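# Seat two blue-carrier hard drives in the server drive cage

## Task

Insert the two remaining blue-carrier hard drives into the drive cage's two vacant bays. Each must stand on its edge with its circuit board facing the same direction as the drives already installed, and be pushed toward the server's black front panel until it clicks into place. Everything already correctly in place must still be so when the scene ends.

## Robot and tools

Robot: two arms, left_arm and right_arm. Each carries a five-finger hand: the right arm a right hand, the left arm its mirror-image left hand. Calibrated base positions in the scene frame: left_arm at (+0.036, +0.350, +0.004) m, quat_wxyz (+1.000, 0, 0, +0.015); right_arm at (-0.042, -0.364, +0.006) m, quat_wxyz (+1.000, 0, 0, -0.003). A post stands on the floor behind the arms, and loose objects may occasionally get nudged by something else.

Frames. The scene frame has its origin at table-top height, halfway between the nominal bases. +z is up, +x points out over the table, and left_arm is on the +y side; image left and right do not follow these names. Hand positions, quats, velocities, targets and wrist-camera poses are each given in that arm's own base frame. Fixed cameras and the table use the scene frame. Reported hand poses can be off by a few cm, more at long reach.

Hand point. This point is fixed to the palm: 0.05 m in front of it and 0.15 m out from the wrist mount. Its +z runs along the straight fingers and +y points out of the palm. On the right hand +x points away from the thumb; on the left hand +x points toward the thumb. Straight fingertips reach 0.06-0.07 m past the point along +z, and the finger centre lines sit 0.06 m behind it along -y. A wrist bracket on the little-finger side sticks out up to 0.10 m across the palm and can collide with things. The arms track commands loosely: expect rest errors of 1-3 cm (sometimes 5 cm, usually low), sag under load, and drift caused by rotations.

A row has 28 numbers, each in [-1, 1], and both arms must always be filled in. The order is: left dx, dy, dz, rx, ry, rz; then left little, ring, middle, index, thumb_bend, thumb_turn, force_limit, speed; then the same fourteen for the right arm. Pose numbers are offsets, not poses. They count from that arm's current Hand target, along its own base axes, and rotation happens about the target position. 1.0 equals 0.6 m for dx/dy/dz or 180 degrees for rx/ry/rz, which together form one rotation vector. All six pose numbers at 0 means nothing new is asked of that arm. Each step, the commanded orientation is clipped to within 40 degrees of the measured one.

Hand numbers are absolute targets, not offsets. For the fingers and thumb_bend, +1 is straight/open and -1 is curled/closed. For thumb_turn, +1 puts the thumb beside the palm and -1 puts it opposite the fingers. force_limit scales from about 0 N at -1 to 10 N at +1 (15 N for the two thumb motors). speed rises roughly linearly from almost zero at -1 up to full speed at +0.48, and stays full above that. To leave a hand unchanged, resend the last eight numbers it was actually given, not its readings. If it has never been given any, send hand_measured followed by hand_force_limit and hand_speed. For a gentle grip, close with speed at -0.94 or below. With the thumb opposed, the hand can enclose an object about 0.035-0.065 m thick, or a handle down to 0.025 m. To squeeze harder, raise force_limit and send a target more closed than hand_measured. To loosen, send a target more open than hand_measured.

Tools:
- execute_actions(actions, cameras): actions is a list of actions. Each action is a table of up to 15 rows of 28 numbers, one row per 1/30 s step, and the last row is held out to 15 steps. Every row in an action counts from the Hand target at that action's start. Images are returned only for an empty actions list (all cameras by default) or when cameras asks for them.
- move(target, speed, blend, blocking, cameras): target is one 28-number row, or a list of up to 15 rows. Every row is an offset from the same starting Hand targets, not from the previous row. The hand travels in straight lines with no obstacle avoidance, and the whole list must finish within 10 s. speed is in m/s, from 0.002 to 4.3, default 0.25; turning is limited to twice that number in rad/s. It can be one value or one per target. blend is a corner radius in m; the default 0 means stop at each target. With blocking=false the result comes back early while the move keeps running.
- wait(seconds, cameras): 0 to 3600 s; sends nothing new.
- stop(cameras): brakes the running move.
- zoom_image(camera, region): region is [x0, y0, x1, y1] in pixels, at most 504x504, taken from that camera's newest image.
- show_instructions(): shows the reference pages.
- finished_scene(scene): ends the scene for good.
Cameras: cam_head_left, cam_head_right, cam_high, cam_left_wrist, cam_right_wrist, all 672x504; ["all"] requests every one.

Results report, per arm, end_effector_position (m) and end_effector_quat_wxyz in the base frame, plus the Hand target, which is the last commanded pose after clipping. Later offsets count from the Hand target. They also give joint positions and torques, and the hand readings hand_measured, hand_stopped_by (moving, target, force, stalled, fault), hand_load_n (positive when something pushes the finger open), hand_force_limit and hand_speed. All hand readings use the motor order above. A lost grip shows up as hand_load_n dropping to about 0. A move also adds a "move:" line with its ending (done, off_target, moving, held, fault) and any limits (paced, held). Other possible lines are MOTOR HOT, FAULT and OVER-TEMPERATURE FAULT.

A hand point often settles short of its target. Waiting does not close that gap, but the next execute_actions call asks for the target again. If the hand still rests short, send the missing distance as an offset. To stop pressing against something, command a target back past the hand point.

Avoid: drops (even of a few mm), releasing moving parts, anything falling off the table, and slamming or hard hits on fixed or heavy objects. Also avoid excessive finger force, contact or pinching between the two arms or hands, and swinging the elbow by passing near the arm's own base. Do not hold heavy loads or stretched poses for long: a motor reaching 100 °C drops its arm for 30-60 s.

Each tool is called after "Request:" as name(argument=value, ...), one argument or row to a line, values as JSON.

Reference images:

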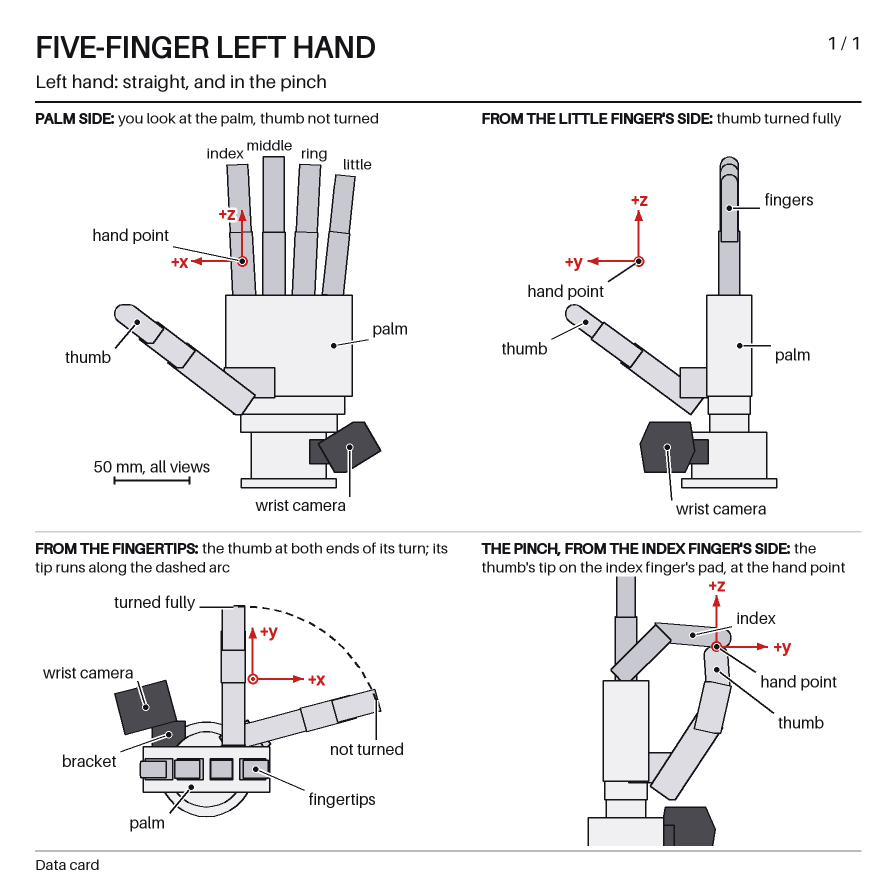

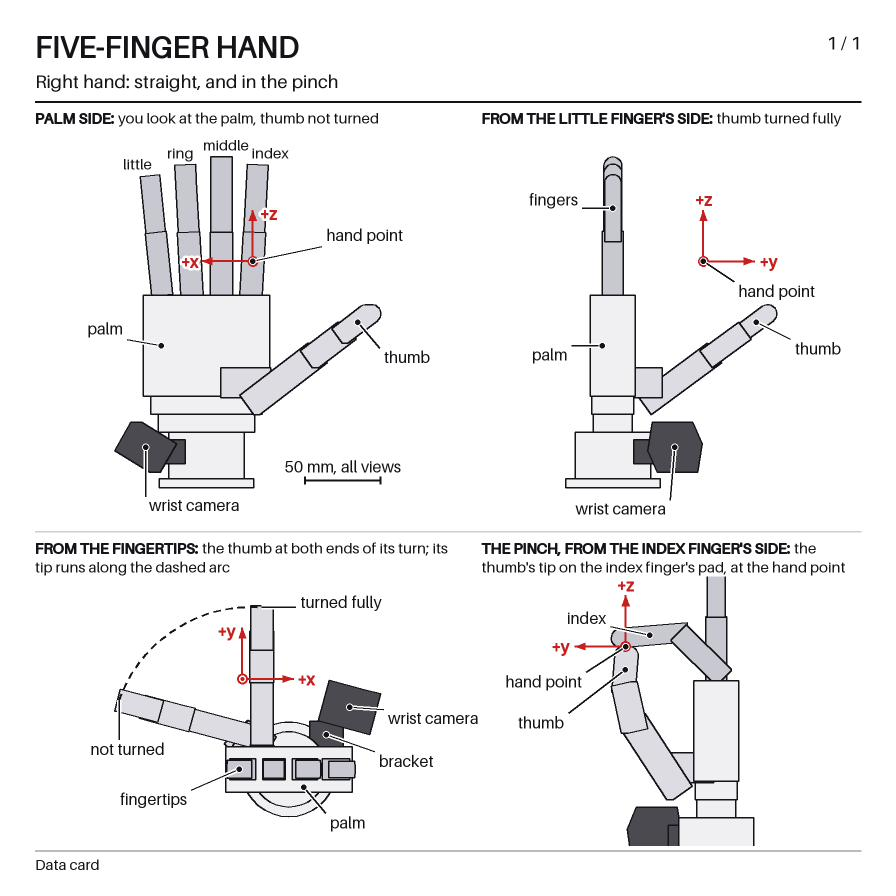

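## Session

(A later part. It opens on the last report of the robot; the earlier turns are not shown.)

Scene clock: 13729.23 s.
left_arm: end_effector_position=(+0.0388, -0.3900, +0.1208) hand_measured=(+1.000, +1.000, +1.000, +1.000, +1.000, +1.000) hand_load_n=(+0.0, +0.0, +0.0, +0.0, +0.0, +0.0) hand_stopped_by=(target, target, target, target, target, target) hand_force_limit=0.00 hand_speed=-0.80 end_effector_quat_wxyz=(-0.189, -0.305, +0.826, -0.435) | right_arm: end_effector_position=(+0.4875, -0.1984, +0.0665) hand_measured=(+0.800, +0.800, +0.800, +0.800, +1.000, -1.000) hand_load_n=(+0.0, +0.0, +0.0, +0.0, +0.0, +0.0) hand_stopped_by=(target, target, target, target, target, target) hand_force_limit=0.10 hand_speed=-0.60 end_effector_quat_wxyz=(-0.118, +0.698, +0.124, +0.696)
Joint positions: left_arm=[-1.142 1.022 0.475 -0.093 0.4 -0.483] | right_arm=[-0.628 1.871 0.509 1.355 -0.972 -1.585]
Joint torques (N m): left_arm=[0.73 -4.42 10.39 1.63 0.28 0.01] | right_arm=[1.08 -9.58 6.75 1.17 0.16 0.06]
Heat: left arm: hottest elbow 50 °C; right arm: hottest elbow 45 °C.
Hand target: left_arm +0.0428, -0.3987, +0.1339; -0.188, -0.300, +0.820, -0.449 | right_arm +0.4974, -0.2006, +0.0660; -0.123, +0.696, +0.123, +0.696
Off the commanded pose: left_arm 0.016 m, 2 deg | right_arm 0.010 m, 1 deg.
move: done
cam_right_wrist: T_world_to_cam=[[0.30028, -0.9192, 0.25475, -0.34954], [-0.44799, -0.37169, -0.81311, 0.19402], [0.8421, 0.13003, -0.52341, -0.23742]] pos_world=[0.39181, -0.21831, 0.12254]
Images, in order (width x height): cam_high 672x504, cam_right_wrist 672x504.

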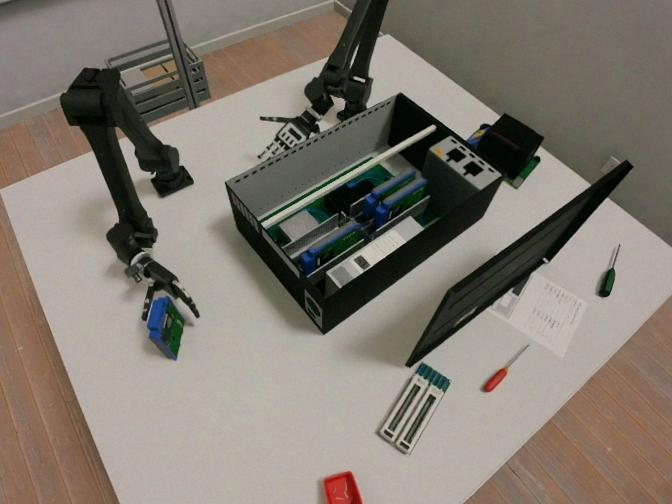

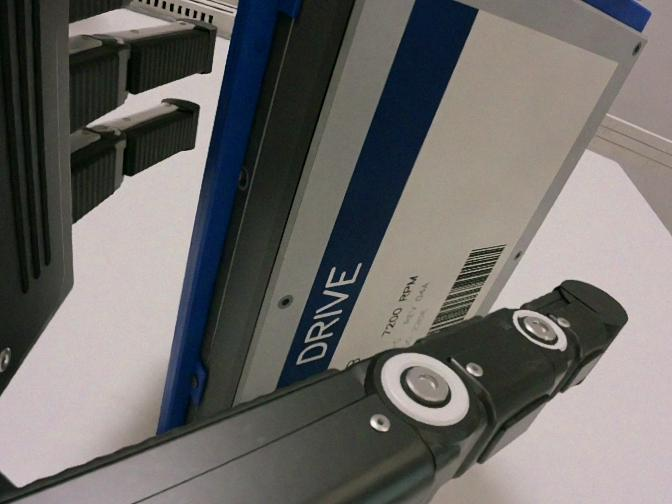

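Request:
move(
  target=[0,0,0,0,0,0,1,1,1,1,1,1,0,-0.8, 0,0,0,0,0,0,0.5,0.5,0.5,0.5,0.26,-1,-0.8,-0.85],
  cameras=["cam_right_wrist","cam_high"],
)

Request:
zoom_image(
  camera="cam_high",
  region=[100, 240, 220, 360],
)

Scene clock: 13753.90 s.
left_arm: end_effector_position=(+0.0388, -0.3900, +0.1208) hand_measured=(+1.000, +1.000, +1.000, +1.000, +1.000, +1.000) hand_load_n=(+0.0, +0.0, +0.0, +0.0, +0.0, +0.0) hand_stopped_by=(target, target, target, target, target, target) hand_force_limit=0.00 hand_speed=-0.80 end_effector_quat_wxyz=(-0.189, -0.305, +0.826, -0.435) | right_arm: end_effector_position=(+0.4875, -0.1991, +0.0664) hand_measured=(+0.500, +0.500, +0.500, +0.500, +0.260, -1.000) hand_load_n=(+0.0, +0.0, +0.0, +0.0, +1.0, +0.5) hand_stopped_by=(target, target, target, target, target, target) hand_force_limit=-0.80 hand_speed=-0.85 end_effector_quat_wxyz=(-0.117, +0.698, +0.123, +0.696)
Joint positions: left_arm=[-1.142 1.022 0.475 -0.093 0.4 -0.483] | right_arm=[-0.628 1.871 0.509 1.355 -0.969 -1.585]
Joint torques (N m): left_arm=[0.67 -4.54 10.39 1.63 0.28 0.01] | right_arm=[-0.03 -10.52 6.75 1.13 0.03 0.12]
Heat: left arm: hottest elbow 50 °C; right arm: hottest elbow 45 °C.
Hand target: left_arm +0.0428, -0.3987, +0.1339; -0.188, -0.300, +0.820, -0.449 | right_arm +0.4974, -0.2006, +0.0660; -0.123, +0.696, +0.123, +0.696
Off the commanded pose: left_arm 0.016 m, 2 deg | right_arm 0.010 m, 1 deg.
move: done
cam_right_wrist: T_world_to_cam=[[0.29753, -0.92017, 0.25448, -0.34892], [-0.44938, -0.37016, -0.81304, 0.19478], [0.84234, 0.12754, -0.52364, -0.23799]] pos_world=[0.39181, -0.21861, 0.12254]
Images, in order (width x height): cam_high 672x504, cam_right_wrist 672x504.

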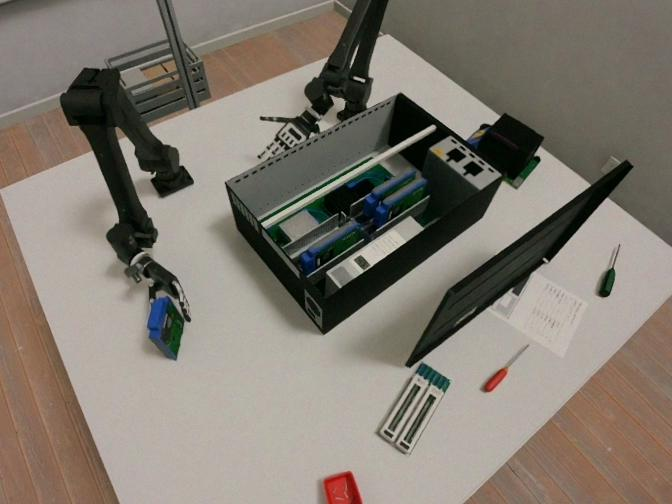

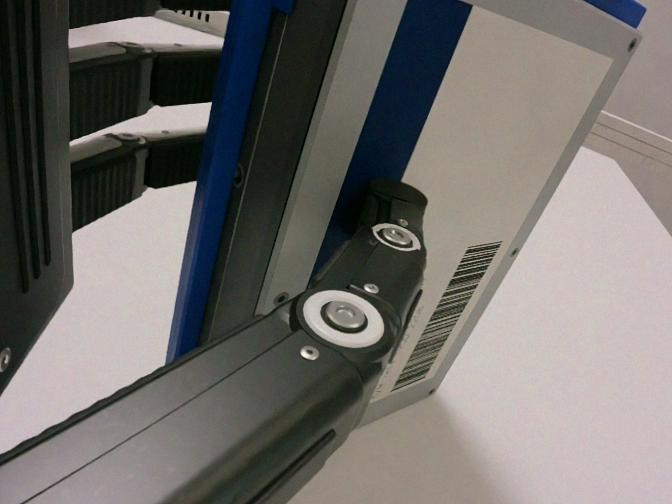

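Scaled by 4.200 from the camera's image (finer frame: 960x720).

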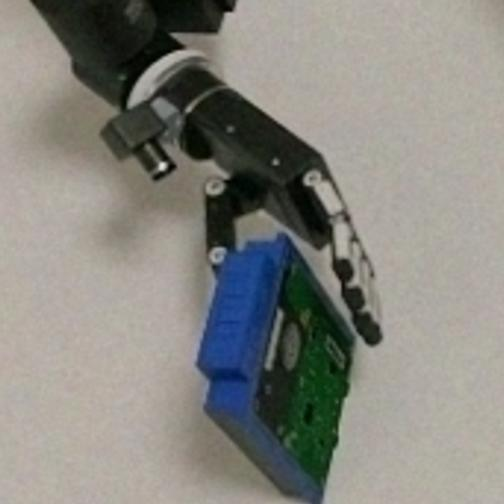

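Request:
move(
  target=[0,0,0,0,0,0,1,1,1,1,1,1,0,-0.8, 0,0,0,0,0,0,0.5,0.5,0.5,-0.1,0.26,-1,-0.7,-0.88],
  cameras=["cam_right_wrist"],
)

Request:
move(
  target=[0,0,0,0,0,0,1,1,1,1,1,1,0,-0.8, 0,0,0,0,0,0,0.5,0.5,-0.1,-0.11,0.26,-1,-0.75,-0.88],
  cameras=["cam_right_wrist"],
)

Scene clock: 13771.60 s.
left_arm: end_effector_position=(+0.0388, -0.3900, +0.1208) hand_measured=(+1.000, +1.000, +1.000, +1.000, +1.000, +1.000) hand_load_n=(+0.0, +0.0, +0.0, +0.0, +0.0, -0.5) hand_stopped_by=(target, target, target, target, target, target) hand_force_limit=0.00 hand_speed=-0.80 end_effector_quat_wxyz=(-0.189, -0.305, +0.826, -0.435) | right_arm: end_effector_position=(+0.4876, -0.1989, +0.0664) hand_measured=(+0.500, +0.500, +0.500, +0.078, +0.260, -1.000) hand_load_n=(+0.0, +0.0, +0.0, +2.5, +1.5, +0.0) hand_stopped_by=(target, target, target, force, target, target) hand_force_limit=-0.70 hand_speed=-0.88 end_effector_quat_wxyz=(-0.117, +0.698, +0.123, +0.696)
Joint positions: left_arm=[-1.142 1.022 0.475 -0.093 0.4 -0.483] | right_arm=[-0.628 1.871 0.509 1.355 -0.969 -1.585]
Joint torques (N m): left_arm=[0.67 -4.48 10.4 1.63 0.28 0.01] | right_arm=[1.79 -9.7 7.09 1.09 0.06 0.11]
Heat: left arm: hottest elbow 50 °C; right arm: hottest elbow 45 °C.
Hand target: left_arm +0.0428, -0.3987, +0.1339; -0.188, -0.300, +0.820, -0.449 | right_arm +0.4974, -0.2005, +0.0660; -0.123, +0.696, +0.123, +0.696
Off the commanded pose: left_arm 0.016 m, 2 deg | right_arm 0.010 m, 1 deg.
move: done
cam_right_wrist: T_world_to_cam=[[0.29782, -0.92009, 0.25444, -0.34885], [-0.44925, -0.37026, -0.81307, 0.19483], [0.8423, 0.12784, -0.52362, -0.23802]] pos_world=[0.39191, -0.21841, 0.12254]

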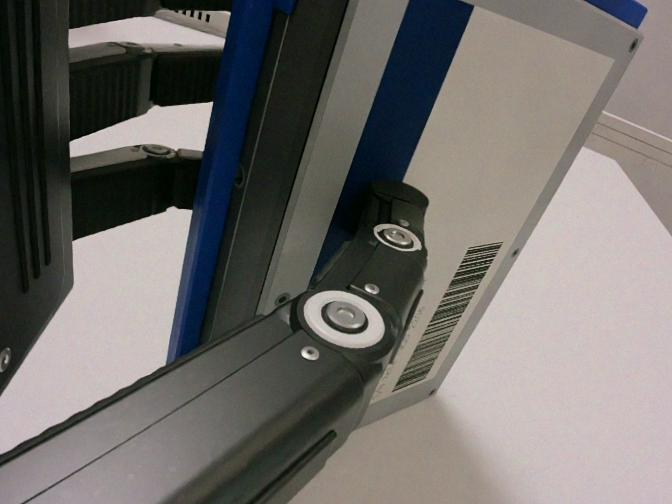

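Scene clock: 13773.10 s.
left_arm: end_effector_position=(+0.0388, -0.3900, +0.1208) hand_measured=(+1.000, +1.000, +1.000, +1.000, +1.000, +1.000) hand_load_n=(+0.0, +0.0, +0.0, +0.0, +0.0, +0.0) hand_stopped_by=(target, target, target, target, target, target) hand_force_limit=0.00 hand_speed=-0.80 end_effector_quat_wxyz=(-0.189, -0.305, +0.826, -0.435) | right_arm: end_effector_position=(+0.4876, -0.1989, +0.0664) hand_measured=(+0.500, +0.500, +0.088, +0.078, +0.260, -1.000) hand_load_n=(+0.0, +0.0, +1.5, +2.0, +2.0, +0.5) hand_stopped_by=(target, target, force, force, target, target) hand_force_limit=-0.75 hand_speed=-0.88 end_effector_quat_wxyz=(-0.117, +0.698, +0.123, +0.696)
Joint positions: left_arm=[-1.142 1.022 0.475 -0.093 0.4 -0.483] | right_arm=[-0.628 1.871 0.509 1.355 -0.969 -1.585]
Joint torques (N m): left_arm=[0.73 -4.42 10.4 1.62 0.28 0.01] | right_arm=[1.85 -10.05 6.75 1.2 0.04 0.13]
Heat: left arm: hottest elbow 50 °C; right arm: hottest elbow 45 °C.
Hand target: left_arm +0.0428, -0.3987, +0.1339; -0.188, -0.300, +0.820, -0.449 | right_arm +0.4973, -0.2006, +0.0660; -0.123, +0.696, +0.123, +0.696
Off the commanded pose: left_arm 0.016 m, 2 deg | right_arm 0.010 m, 1 deg.
move: done
cam_right_wrist: T_world_to_cam=[[0.29782, -0.92009, 0.25444, -0.34885], [-0.44925, -0.37026, -0.81307, 0.19483], [0.8423, 0.12784, -0.52362, -0.23802]] pos_world=[0.39191, -0.21841, 0.12254]

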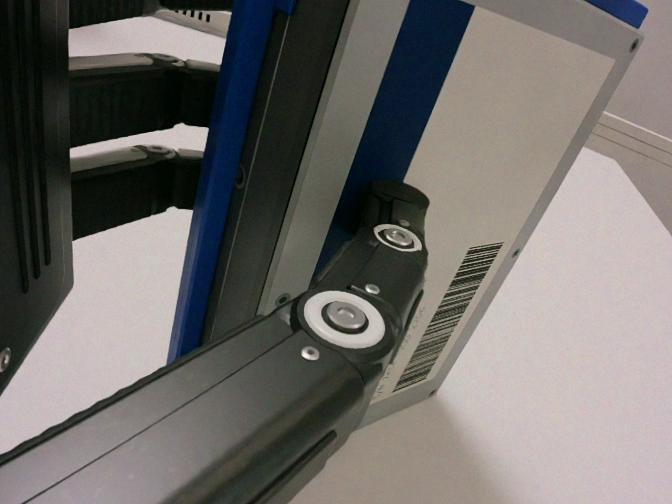

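Request:
move(
  target=[0,0,0,0,0,0,1,1,1,1,1,1,0,-0.8, 0,0,0,0,0,0,0.5,0.5,-0.2,-0.3,0.26,-1,-0.3,-0.88],
  cameras=["cam_right_wrist"],
)

Request:
move(
  target=[0,0,0,0,0,0,1,1,1,1,1,1,0,-0.8, 0,0,0,0,0,0,-0.2,-0.2,-0.21,-0.31,0.26,-1,-0.65,-0.88],
  cameras=["cam_right_wrist"],
)

Scene clock: 13783.03 s.
left_arm: end_effector_position=(+0.0388, -0.3900, +0.1208) hand_measured=(+1.000, +1.000, +1.000, +1.000, +1.000, +1.000) hand_load_n=(+0.0, +0.0, +0.0, +0.0, +0.0, +0.0) hand_stopped_by=(target, target, target, target, target, target) hand_force_limit=0.00 hand_speed=-0.80 end_effector_quat_wxyz=(-0.189, -0.305, +0.826, -0.435) | right_arm: end_effector_position=(+0.4876, -0.1989, +0.0664) hand_measured=(+0.500, +0.500, +0.058, +0.058, +0.262, -1.000) hand_load_n=(+0.0, +0.0, +4.0, +3.5, +5.0, +0.5) hand_stopped_by=(target, target, force, force, target, target) hand_force_limit=-0.30 hand_speed=-0.88 end_effector_quat_wxyz=(-0.117, +0.698, +0.123, +0.696)
Joint positions: left_arm=[-1.142 1.022 0.475 -0.093 0.4 -0.483] | right_arm=[-0.628 1.871 0.509 1.355 -0.969 -1.585]
Joint torques (N m): left_arm=[0.73 -4.48 10.37 1.65 0.28 0.01] | right_arm=[1.32 -9.99 6.83 1.06 0.01 0.16]
Heat: left arm: hottest elbow 50 °C; right arm: hottest elbow 45 °C.
Hand target: left_arm +0.0428, -0.3987, +0.1339; -0.188, -0.300, +0.820, -0.449 | right_arm +0.4973, -0.2007, +0.0660; -0.123, +0.696, +0.123, +0.696
Off the commanded pose: left_arm 0.016 m, 2 deg | right_arm 0.010 m, 1 deg.
move: done
cam_right_wrist: T_world_to_cam=[[0.29782, -0.92009, 0.25444, -0.34885], [-0.44925, -0.37026, -0.81307, 0.19483], [0.8423, 0.12784, -0.52362, -0.23802]] pos_world=[0.39191, -0.21841, 0.12254]

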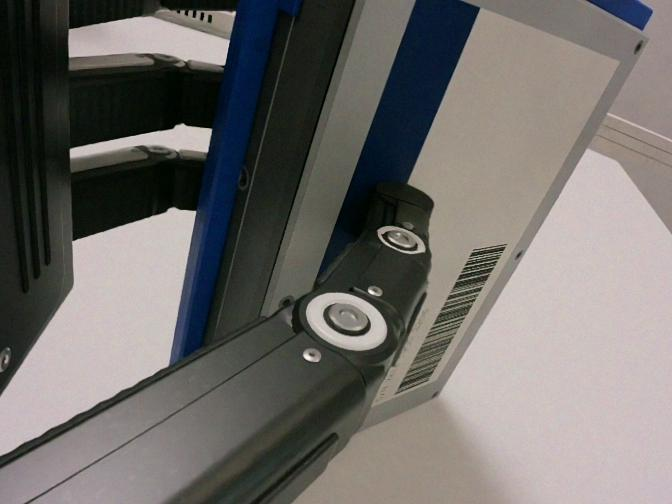

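Scene clock: 13784.83 s.
left_arm: end_effector_position=(+0.0388, -0.3900, +0.1208) hand_measured=(+1.000, +1.000, +1.000, +1.000, +1.000, +1.000) hand_load_n=(+0.0, +0.0, +0.0, +0.0, -0.5, +0.0) hand_stopped_by=(target, target, target, target, target, target) hand_force_limit=0.00 hand_speed=-0.80 end_effector_quat_wxyz=(-0.189, -0.305, +0.826, -0.435) | right_arm: end_effector_position=(+0.4876, -0.1989, +0.0664) hand_measured=(-0.012, +0.044, +0.058, +0.058, +0.262, -1.000) hand_load_n=(+2.0, +1.0, +3.5, +3.0, +5.5, +0.5) hand_stopped_by=(force, force, force, force, target, target) hand_force_limit=-0.65 hand_speed=-0.88 end_effector_quat_wxyz=(-0.117, +0.698, +0.123, +0.696)
Joint positions: left_arm=[-1.142 1.022 0.475 -0.093 0.4 -0.483] | right_arm=[-0.628 1.871 0.509 1.355 -0.969 -1.585]
Joint torques (N m): left_arm=[0.67 -4.48 10.39 1.63 0.28 0.01] | right_arm=[0.97 -9.99 7.09 1.03 0.06 0.17]
Heat: left arm: hottest elbow 50 °C; right arm: hottest elbow 45 °C.
Hand target: left_arm +0.0428, -0.3987, +0.1339; -0.188, -0.300, +0.820, -0.449 | right_arm +0.4973, -0.2007, +0.0660; -0.123, +0.696, +0.123, +0.696
Off the commanded pose: left_arm 0.016 m, 2 deg | right_arm 0.010 m, 1 deg.
move: done
cam_right_wrist: T_world_to_cam=[[0.29782, -0.92009, 0.25444, -0.34885], [-0.44925, -0.37026, -0.81307, 0.19483], [0.8423, 0.12784, -0.52362, -0.23802]] pos_world=[0.39191, -0.21841, 0.12254]

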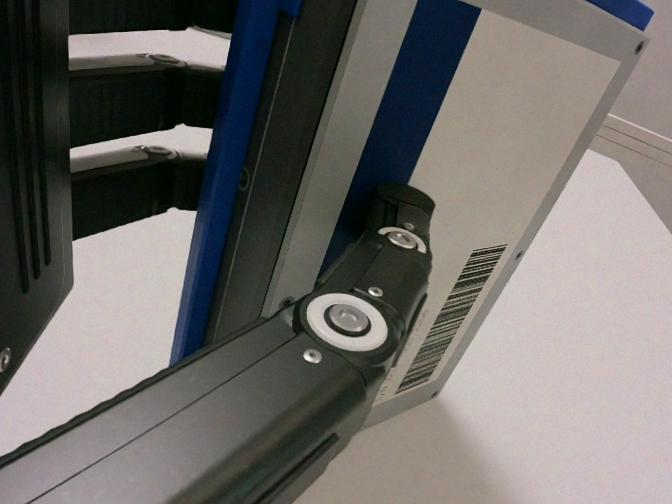

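Request:
move(
  target=[0,0,0,0,0,0,1,1,1,1,1,1,0,-0.8, 0,0,0,0,0,0,-0.2,-0.2,-0.4,-0.5,0.26,-1,0.1,-0.88],
  cameras=[],
)

Request:
move(
  target=[0,0,0,0,0,0,1,1,1,1,1,1,0,-0.8, 0,0,0,0,0,0,-0.4,-0.4,-0.4,-0.5,0.26,-1,-0.45,-0.88],
  cameras=[],
)

Request:
move(
  target=[0,0,0,0,0,0,1,1,1,1,1,1,0,-0.8, 0,0,0,0,0,0,-0.4,-0.4,-0.5,-0.6,0.26,-1,0.3,-0.88],
  cameras=["cam_right_wrist","cam_high"],
)

Scene clock: 13795.73 s.
left_arm: end_effector_position=(+0.0388, -0.3900, +0.1208) hand_measured=(+1.000, +1.000, +1.000, +1.000, +1.000, +1.000) hand_load_n=(+0.0, +0.0, +0.0, +0.0, +0.0, +0.0) hand_stopped_by=(target, target, target, target, target, target) hand_force_limit=0.00 hand_speed=-0.80 end_effector_quat_wxyz=(-0.189, -0.305, +0.826, -0.435) | right_arm: end_effector_position=(+0.4876, -0.1989, +0.0663) hand_measured=(-0.012, +0.044, +0.038, +0.028, +0.262, -1.000) hand_load_n=(+0.5, +0.0, +5.5, +6.5, +8.0, +0.0) hand_stopped_by=(force, force, force, force, target, target) hand_force_limit=0.10 hand_speed=-0.88 end_effector_quat_wxyz=(-0.118, +0.698, +0.123, +0.696)
Joint positions: left_arm=[-1.142 1.022 0.475 -0.093 0.4 -0.483] | right_arm=[-0.628 1.871 0.509 1.355 -0.969 -1.584]
Joint torques (N m): left_arm=[0.67 -4.42 10.36 1.63 0.28 0.01] | right_arm=[1.08 -9.76 7.06 1.09 0.06 0.16]
Heat: left arm: hottest elbow 50 °C; right arm: hottest elbow 45 °C.
Hand target: left_arm +0.0428, -0.3987, +0.1339; -0.188, -0.300, +0.820, -0.449 | right_arm +0.4973, -0.2007, +0.0660; -0.123, +0.696, +0.123, +0.696
Off the commanded pose: left_arm 0.016 m, 2 deg | right_arm 0.010 m, 1 deg.
move: done

Scene clock: 13796.23 s.
left_arm: end_effector_position=(+0.0388, -0.3900, +0.1208) hand_measured=(+1.000, +1.000, +1.000, +1.000, +1.000, +1.000) hand_load_n=(+0.0, +0.0, +0.0, +0.0, +0.0, +0.0) hand_stopped_by=(target, target, target, target, target, target) hand_force_limit=0.00 hand_speed=-0.80 end_effector_quat_wxyz=(-0.189, -0.305, +0.826, -0.435) | right_arm: end_effector_position=(+0.4876, -0.1987, +0.0663) hand_measured=(-0.044, +0.012, +0.038, +0.028, +0.262, -1.000) hand_load_n=(+2.5, +3.0, +4.0, +5.5, +10.0, +1.0) hand_stopped_by=(force, force, force, force, target, target) hand_force_limit=-0.45 hand_speed=-0.88 end_effector_quat_wxyz=(-0.118, +0.698, +0.123, +0.696)
Joint positions: left_arm=[-1.142 1.022 0.475 -0.093 0.4 -0.483] | right_arm=[-0.628 1.871 0.509 1.355 -0.97 -1.584]
Joint torques (N m): left_arm=[0.67 -4.42 10.37 1.63 0.28 0.01] | right_arm=[1.44 -9.76 6.67 1.05 0.16 0.14]
Heat: left arm: hottest elbow 50 °C; right arm: hottest elbow 45 °C.
Hand target: left_arm +0.0428, -0.3987, +0.1339; -0.188, -0.300, +0.820, -0.449 | right_arm +0.4973, -0.2006, +0.0660; -0.123, +0.696, +0.123, +0.696
Off the commanded pose: left_arm 0.016 m, 2 deg | right_arm 0.010 m, 1 deg.
move: done

Scene clock: 13796.73 s.
left_arm: end_effector_position=(+0.0388, -0.3900, +0.1208) hand_measured=(+1.000, +1.000, +1.000, +1.000, +1.000, +1.000) hand_load_n=(+0.0, +0.0, +0.0, +0.0, -0.5, +0.0) hand_stopped_by=(target, target, target, target, target, target) hand_force_limit=0.00 hand_speed=-0.80 end_effector_quat_wxyz=(-0.189, -0.305, +0.826, -0.435) | right_arm: end_effector_position=(+0.4876, -0.1987, +0.0663) hand_measured=(-0.044, +0.012, +0.020, +0.018, +0.264, -1.000) hand_load_n=(+1.5, +2.0, +7.0, +6.0, +11.5, +0.5) hand_stopped_by=(force, force, force, force, target, target) hand_force_limit=0.30 hand_speed=-0.88 end_effector_quat_wxyz=(-0.118, +0.698, +0.123, +0.696)
Joint positions: left_arm=[-1.142 1.022 0.475 -0.093 0.4 -0.483] | right_arm=[-0.628 1.871 0.509 1.355 -0.97 -1.584]
Joint torques (N m): left_arm=[0.67 -4.42 10.39 1.63 0.28 0.01] | right_arm=[1.55 -9.82 6.94 1.03 0.11 0.11]
Heat: left arm: hottest elbow 50 °C; right arm: hottest elbow 45 °C.
Hand target: left_arm +0.0428, -0.3987, +0.1339; -0.188, -0.300, +0.820, -0.449 | right_arm +0.4973, -0.2007, +0.0660; -0.123, +0.696, +0.123, +0.696
Off the commanded pose: left_arm 0.016 m, 2 deg | right_arm 0.010 m, 1 deg.
move: done
cam_right_wrist: T_world_to_cam=[[0.29866, -0.91992, 0.25409, -0.34908], [-0.44907, -0.37038, -0.81312, 0.19465], [0.84211, 0.12874, -0.52372, -0.23779]] pos_world=[0.39191, -0.21841, 0.12244]
Images, in order (width x height): cam_high 672x504, cam_right_wrist 672x504.

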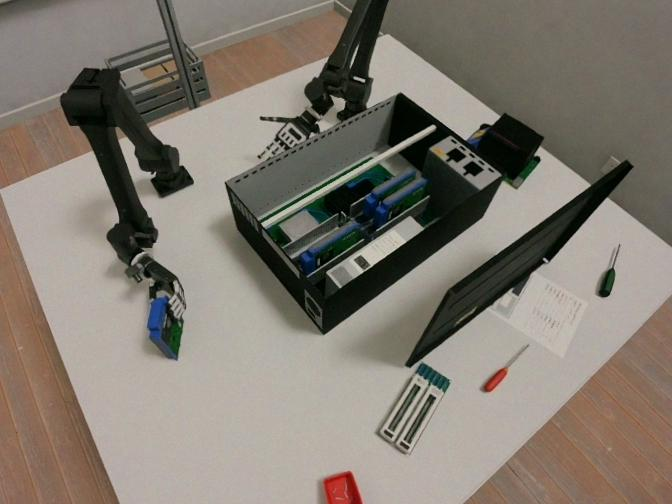

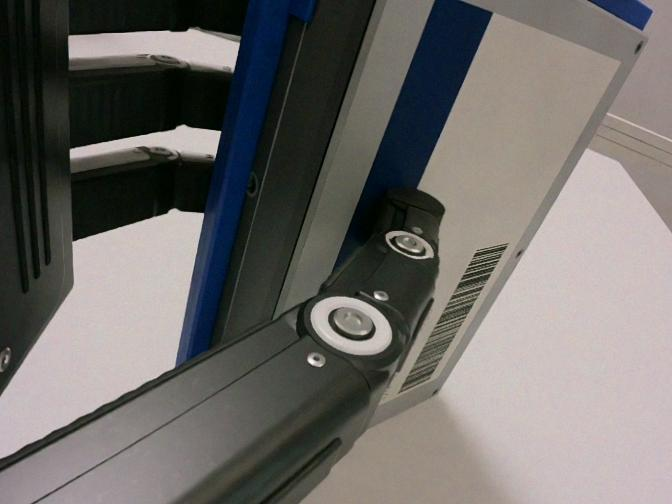

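Request:
move(
  target=[0,0,0,0,0,0,1,1,1,1,1,1,0,-0.8, 0.0372,-0.0258,0.0675,0.0518,0.0652,0,-0.4,-0.4,-0.5,-0.6,0.26,-1,0.3,-0.88],
  speed=0.04,
  cameras=["cam_right_wrist","cam_high"],
)

Request:
zoom_image(
  camera="cam_high",
  region=[100, 240, 220, 360],
)

Scene clock: 13823.30 s.
left_arm: end_effector_position=(+0.0388, -0.3900, +0.1208) hand_measured=(+1.000, +1.000, +1.000, +1.000, +1.000, +1.000) hand_load_n=(+0.0, +0.0, +0.0, +0.0, +0.0, -0.5) hand_stopped_by=(target, target, target, target, target, target) hand_force_limit=0.00 hand_speed=-0.80 end_effector_quat_wxyz=(-0.189, -0.305, +0.826, -0.435) | right_arm: end_effector_position=(+0.5005, -0.2046, +0.0780) hand_measured=(-0.044, +0.012, +0.020, +0.018, +0.264, -1.000) hand_load_n=(+1.0, +1.0, +5.0, +5.5, +11.0, +3.5) hand_stopped_by=(force, force, force, force, target, target) hand_force_limit=0.30 hand_speed=-0.88 end_effector_quat_wxyz=(-0.202, +0.763, +0.041, +0.612)
Joint positions: left_arm=[-1.142 1.022 0.475 -0.093 0.4 -0.483] | right_arm=[-0.624 1.635 0.613 0.717 -0.974 -1.561]
Joint torques (N m): left_arm=[0.62 -4.48 10.39 1.65 0.28 0.01] | right_arm=[0.5 -13.1 12.31 1.01 -0.1 0.16]
Heat: left arm: hottest elbow 50 °C; right arm: hottest elbow 46 °C.
Hand target: left_arm +0.0428, -0.3987, +0.1339; -0.188, -0.300, +0.820, -0.449 | right_arm +0.5197, -0.2159, +0.1065; -0.191, +0.752, +0.053, +0.629
Off the commanded pose: left_arm 0.016 m, 2 deg | right_arm 0.036 m, 3 deg.
move: off_target (right_arm)
cam_right_wrist: T_world_to_cam=[[0.33398, -0.94253, -0.01001, -0.36297], [-0.64155, -0.21953, -0.735, 0.32889], [0.69056, 0.2519, -0.67799, -0.1286]] pos_world=[0.42103, -0.23752, 0.15091]
Images, in order (width x height): cam_high 672x504, cam_right_wrist 672x504.

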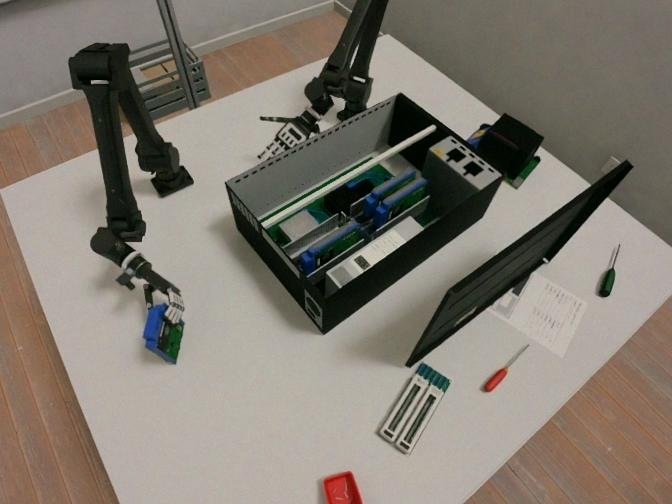

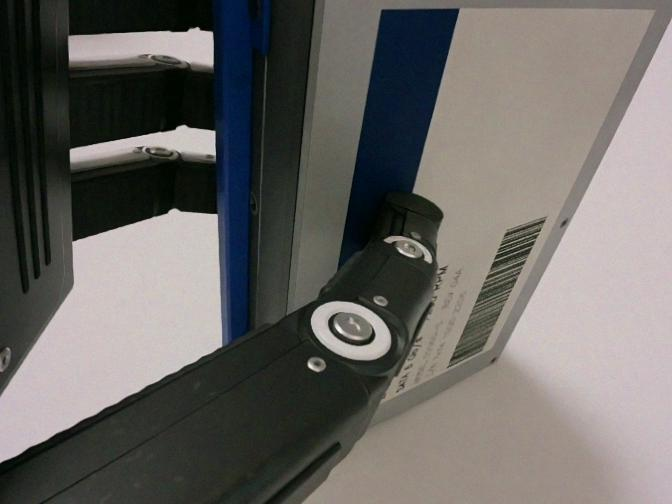

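Scaled by 4.200 from the camera's image (finer frame: 960x720).

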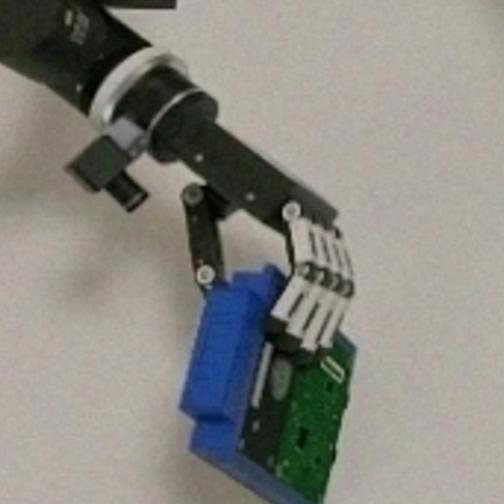

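Request:
move(
  target=[0,0,0,0,0,0,1,1,1,1,1,1,0,-0.8, 0.0215,-0.0138,0.0367,0,0,0,-0.4,-0.4,-0.5,-0.6,0.26,-1,0.3,-0.88],
  speed=0.04,
  cameras=["cam_right_wrist","cam_high"],
)

Request:
zoom_image(
  camera="cam_high",
  region=[100, 240, 220, 360],
)

Scene clock: 13853.30 s.
left_arm: end_effector_position=(+0.0388, -0.3900, +0.1208) hand_measured=(+1.000, +1.000, +1.000, +1.000, +1.000, +1.000) hand_load_n=(+0.0, +0.0, +0.0, +0.0, +0.0, +0.0) hand_stopped_by=(target, target, target, target, target, target) hand_force_limit=0.00 hand_speed=-0.80 end_effector_quat_wxyz=(-0.189, -0.305, +0.826, -0.435) | right_arm: end_effector_position=(+0.5060, -0.2083, +0.0823) hand_measured=(-0.044, +0.012, +0.020, +0.018, +0.264, -1.000) hand_load_n=(+1.0, +0.5, +5.0, +5.5, +11.0, +4.0) hand_stopped_by=(force, force, force, force, target, target) hand_force_limit=0.30 hand_speed=-0.88 end_effector_quat_wxyz=(-0.215, +0.771, +0.024, +0.599)
Joint positions: left_arm=[-1.142 1.022 0.475 -0.093 0.4 -0.483] | right_arm=[-0.624 1.618 0.651 0.622 -0.974 -1.545]
Joint torques (N m): left_arm=[0.67 -4.48 10.4 1.66 0.28 0.01] | right_arm=[0.56 -14.04 14.01 1.42 -0.08 -0.01]
Heat: left arm: hottest elbow 50 °C; right arm: hottest elbow 46 °C.
Hand target: left_arm +0.0428, -0.3987, +0.1339; -0.188, -0.300, +0.820, -0.449 | right_arm +0.5327, -0.2243, +0.1286; -0.191, +0.752, +0.053, +0.629
Off the commanded pose: left_arm 0.016 m, 2 deg | right_arm 0.056 m, 6 deg.
move: off_target (right_arm)
cam_right_wrist: T_world_to_cam=[[0.32975, -0.94234, -0.05713, -0.36221], [-0.66938, -0.19071, -0.71802, 0.35349], [0.66572, 0.27502, -0.69367, -0.10999]] pos_world=[0.42928, -0.24366, 0.15682]
Images, in order (width x height): cam_high 672x504, cam_right_wrist 672x504.

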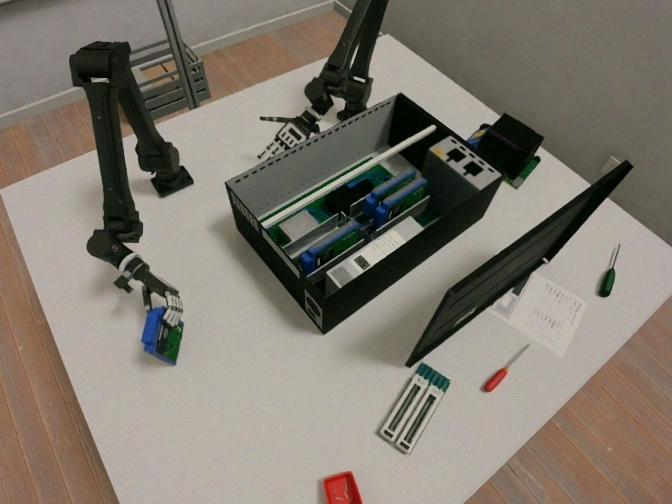

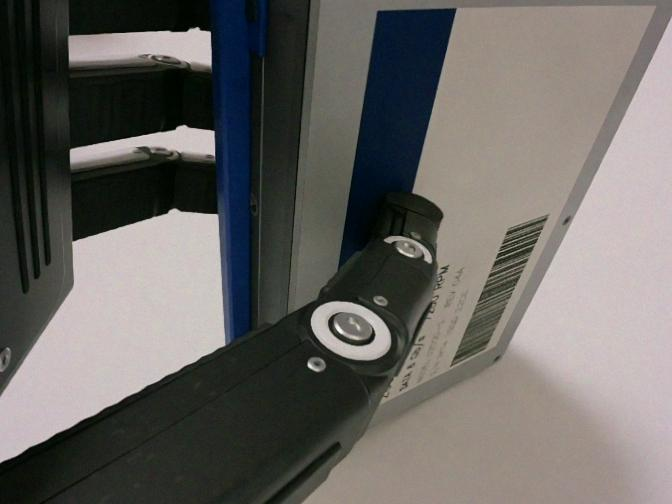

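Scaled by 4.200 from the camera's image (finer frame: 960x720).

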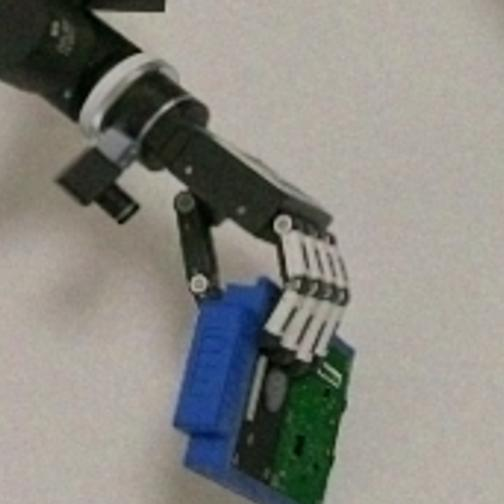

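Request:
move(
  target=[0,0,0,0,0,0,1,1,1,1,1,1,0,-0.8, 0.04,-0.031,0.035,0.0345,0.0435,0,-0.4,-0.4,-0.5,-0.6,0.26,-1,0.3,-0.88],
  speed=0.04,
  cameras=["cam_right_wrist","cam_high"],
)

Request:
zoom_image(
  camera="cam_high",
  region=[100, 240, 220, 360],
)

Scene clock: 13875.57 s.
left_arm: end_effector_position=(+0.0388, -0.3900, +0.1208) hand_measured=(+1.000, +1.000, +1.000, +1.000, +1.000, +1.000) hand_load_n=(+0.0, +0.0, +0.0, +0.0, +0.0, +0.0) hand_stopped_by=(target, target, target, target, target, target) hand_force_limit=0.00 hand_speed=-0.80 end_effector_quat_wxyz=(-0.189, -0.305, +0.826, -0.435) | right_arm: end_effector_position=(+0.5283, -0.2240, +0.0970) hand_measured=(-0.044, +0.012, +0.020, +0.018, +0.264, -1.000) hand_load_n=(+1.5, +0.5, +5.0, +5.0, +11.0, +3.5) hand_stopped_by=(force, force, force, force, target, target) hand_force_limit=0.30 hand_speed=-0.88 end_effector_quat_wxyz=(-0.259, +0.799, -0.027, +0.542)
Joint positions: left_arm=[-1.142 1.022 0.475 -0.093 0.4 -0.483] | right_arm=[-0.624 1.6 0.827 0.256 -0.974 -1.53]
Joint torques (N m): left_arm=[0.73 -4.48 10.4 1.63 0.28 0.01] | right_arm=[0.73 -14.86 16.12 1.4 -0.41 -0.09]
Heat: left arm: hottest elbow 50 °C; right arm: hottest elbow 49 °C.
Hand target: left_arm +0.0428, -0.3987, +0.1339; -0.188, -0.300, +0.820, -0.449 | right_arm +0.5566, -0.2429, +0.1496; -0.235, +0.781, +0.006, +0.578
Off the commanded pose: left_arm 0.016 m, 2 deg | right_arm 0.063 m, 7 deg.
move: off_target (right_arm)
cam_right_wrist: T_world_to_cam=[[0.30687, -0.92813, -0.21071, -0.35334], [-0.76809, -0.11077, -0.63068, 0.43756], [0.56202, 0.35538, -0.74689, -0.0323]] pos_world=[0.46267, -0.268, 0.17739]
Images, in order (width x height): cam_high 672x504, cam_right_wrist 672x504.

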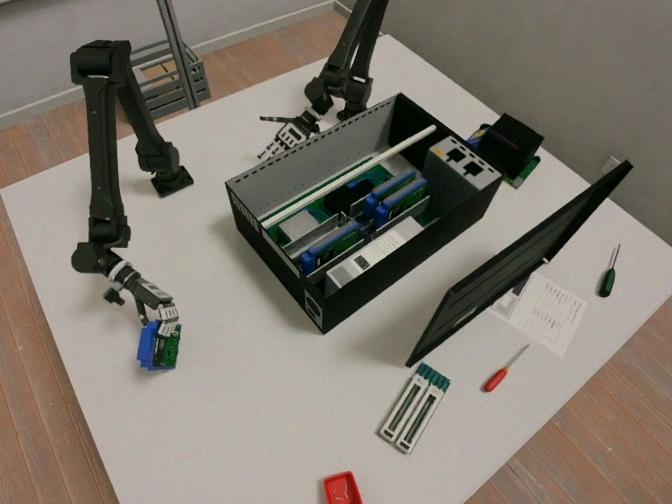

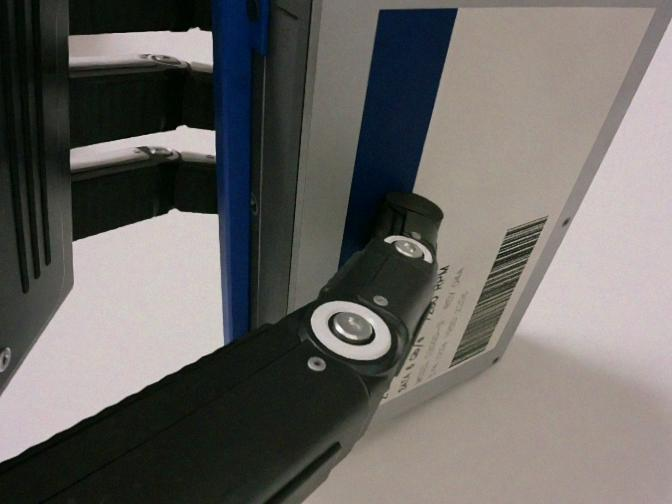

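Scaled by 4.200 from the camera's image (finer frame: 960x720).

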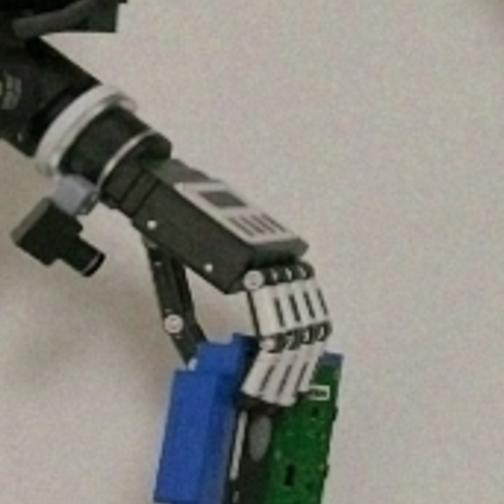

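Request:
move(
  target=[0,0,0,0,0,0,1,1,1,1,1,1,0,-0.8, 0.039,-0.0425,0.0103,0.0657,0.0827,0,-0.4,-0.4,-0.5,-0.6,0.26,-1,0.3,-0.88],
  speed=0.05,
  cameras=["cam_right_wrist","cam_high","cam_head_left"],
)

Request:
zoom_image(
  camera="cam_high",
  region=[90, 250, 210, 370],
)

Scene clock: 13926.23 s.
left_arm: end_effector_position=(+0.0388, -0.3900, +0.1208) hand_measured=(+1.000, +1.000, +1.000, +1.000, +1.000, +1.000) hand_load_n=(+0.0, +0.0, +0.0, +0.0, +0.0, +0.0) hand_stopped_by=(target, target, target, target, target, target) hand_force_limit=0.00 hand_speed=-0.80 end_effector_quat_wxyz=(-0.189, -0.305, +0.826, -0.435) | right_arm: end_effector_position=(+0.5542, -0.2455, +0.1123) hand_measured=(-0.044, +0.012, +0.020, +0.018, +0.264, -1.000) hand_load_n=(+1.0, +1.0, +5.0, +5.0, +12.0, +3.5) hand_stopped_by=(force, force, force, force, target, target) hand_force_limit=0.30 hand_speed=-0.88 end_effector_quat_wxyz=(-0.330, +0.831, -0.110, +0.435)
Joint positions: left_arm=[-1.142 1.022 0.475 -0.093 0.4 -0.483] | right_arm=[-0.632 1.684 1.149 -0.289 -0.987 -1.525]
Joint torques (N m): left_arm=[0.67 -4.48 10.39 1.65 0.28 0.01] | right_arm=[-0.38 -15.74 17.98 0.99 -0.85 -0.09]
Motor temperatures (°C): left_arm=[27 31 50 31 30 30] | right_arm=[29 38 56 28 30 30]
Heat: left arm: hottest elbow 50 °C; right arm: hottest elbow 56 °C.
Hand target: left_arm +0.0428, -0.3987, +0.1339; -0.188, -0.300, +0.820, -0.449 | right_arm +0.5801, -0.2684, +0.1557; -0.312, +0.821, -0.084, +0.470
Off the commanded pose: left_arm 0.016 m, 2 deg | right_arm 0.056 m, 5 deg.
move: off_target (right_arm)
cam_right_wrist: T_world_to_cam=[[0.22595, -0.86353, -0.45084, -0.29039], [-0.90051, -0.00865, -0.43474, 0.54119], [0.37151, 0.50422, -0.77958, 0.11794]] pos_world=[0.50915, -0.30554, 0.1963]
Images, in order (width x height): cam_head_left 672x504, cam_high 672x504, cam_right_wrist 672x504.

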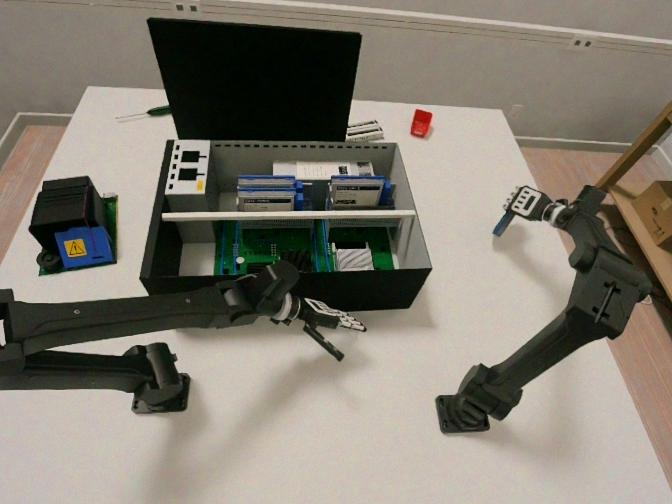

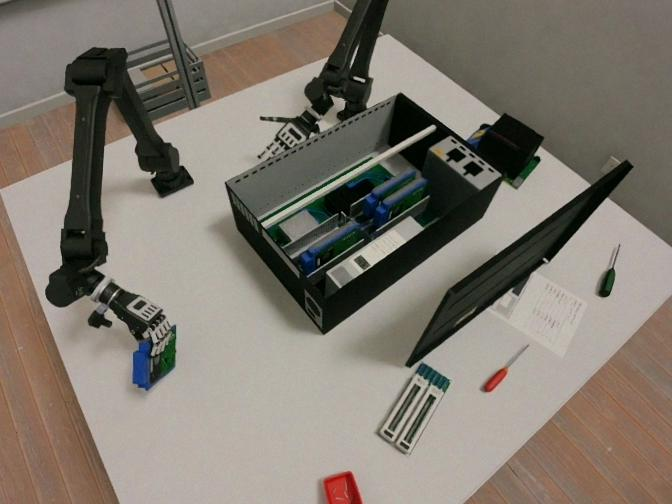

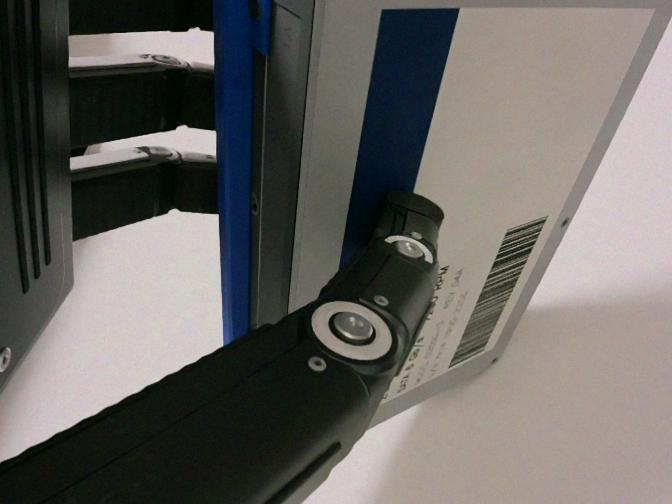

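Scaled by 4.200 from the camera's image (finer frame: 960x720).

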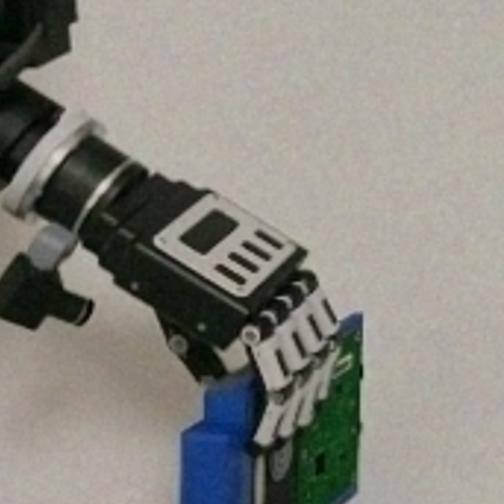

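Request:
move(
  target=[0,0,0,0,0,0,1,1,1,1,1,1,0,-0.8, 0.0398,-0.046,0.002,0.0518,0.0652,0,-0.4,-0.4,-0.5,-0.6,0.26,-1,0.3,-0.88],
  speed=0.05,
  cameras=["cam_right_wrist","cam_high"],
)

Scene clock: 13940.20 s.
left_arm: end_effector_position=(+0.0388, -0.3900, +0.1208) hand_measured=(+1.000, +1.000, +1.000, +1.000, +1.000, +1.000) hand_load_n=(+0.0, -0.5, +0.0, +0.0, +0.0, -0.5) hand_stopped_by=(target, target, target, target, target, target) hand_force_limit=0.00 hand_speed=-0.80 end_effector_quat_wxyz=(-0.189, -0.305, +0.826, -0.435) | right_arm: end_effector_position=(+0.5806, -0.2717, +0.1146) hand_measured=(-0.044, +0.012, +0.020, +0.018, +0.264, -1.000) hand_load_n=(+0.5, +0.0, +4.5, +4.5, +12.0, +3.0) hand_stopped_by=(force, force, force, force, target, target) hand_force_limit=0.30 hand_speed=-0.88 end_effector_quat_wxyz=(-0.385, +0.840, -0.182, +0.335)
Joint positions: left_arm=[-1.142 1.022 0.475 -0.093 0.4 -0.483] | right_arm=[-0.644 1.868 1.492 -0.72 -1.002 -1.525]
Joint torques (N m): left_arm=[0.79 -4.48 10.37 1.65 0.28 0.01] | right_arm=[0.15 -19.14 18.3 0.77 -0.87 -0.21]
Motor temperatures (°C): left_arm=[27 31 50 31 30 30] | right_arm=[29 38 59 28 30 30]
Heat: left arm: hottest elbow 50 °C; right arm: hottest elbow 59 °C.
Hand target: left_arm +0.0428, -0.3987, +0.1339; -0.188, -0.300, +0.820, -0.449 | right_arm +0.6038, -0.2962, +0.1570; -0.368, +0.837, -0.154, +0.375
Off the commanded pose: left_arm 0.016 m, 2 deg | right_arm 0.054 m, 6 deg.
move: off_target (right_arm)
cam_right_wrist: T_world_to_cam=[[0.10871, -0.77138, -0.62702, -0.20465], [-0.97106, 0.05253, -0.23297, 0.60018], [0.21264, 0.6342, -0.74335, 0.24657]] pos_world=[0.55263, -0.34576, 0.19479]
Images, in order (width x height): cam_high 672x504, cam_right_wrist 672x504.

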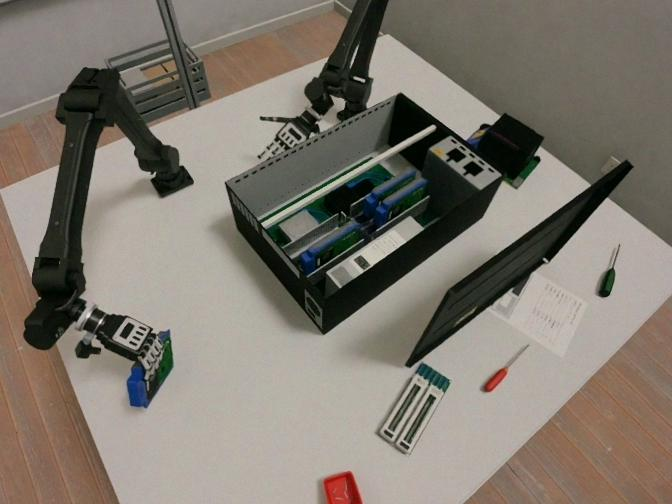

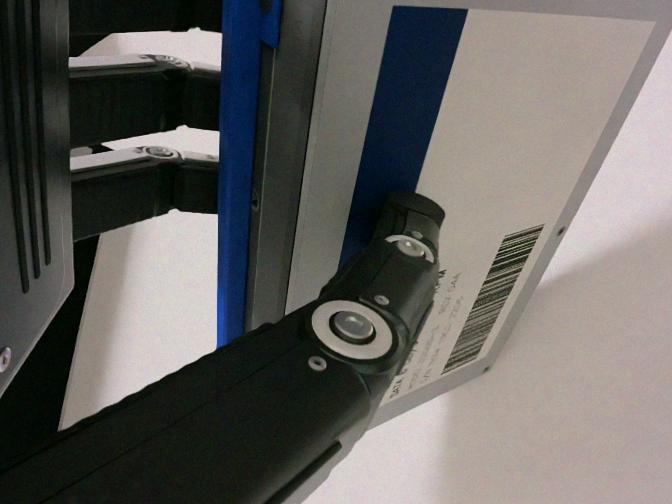

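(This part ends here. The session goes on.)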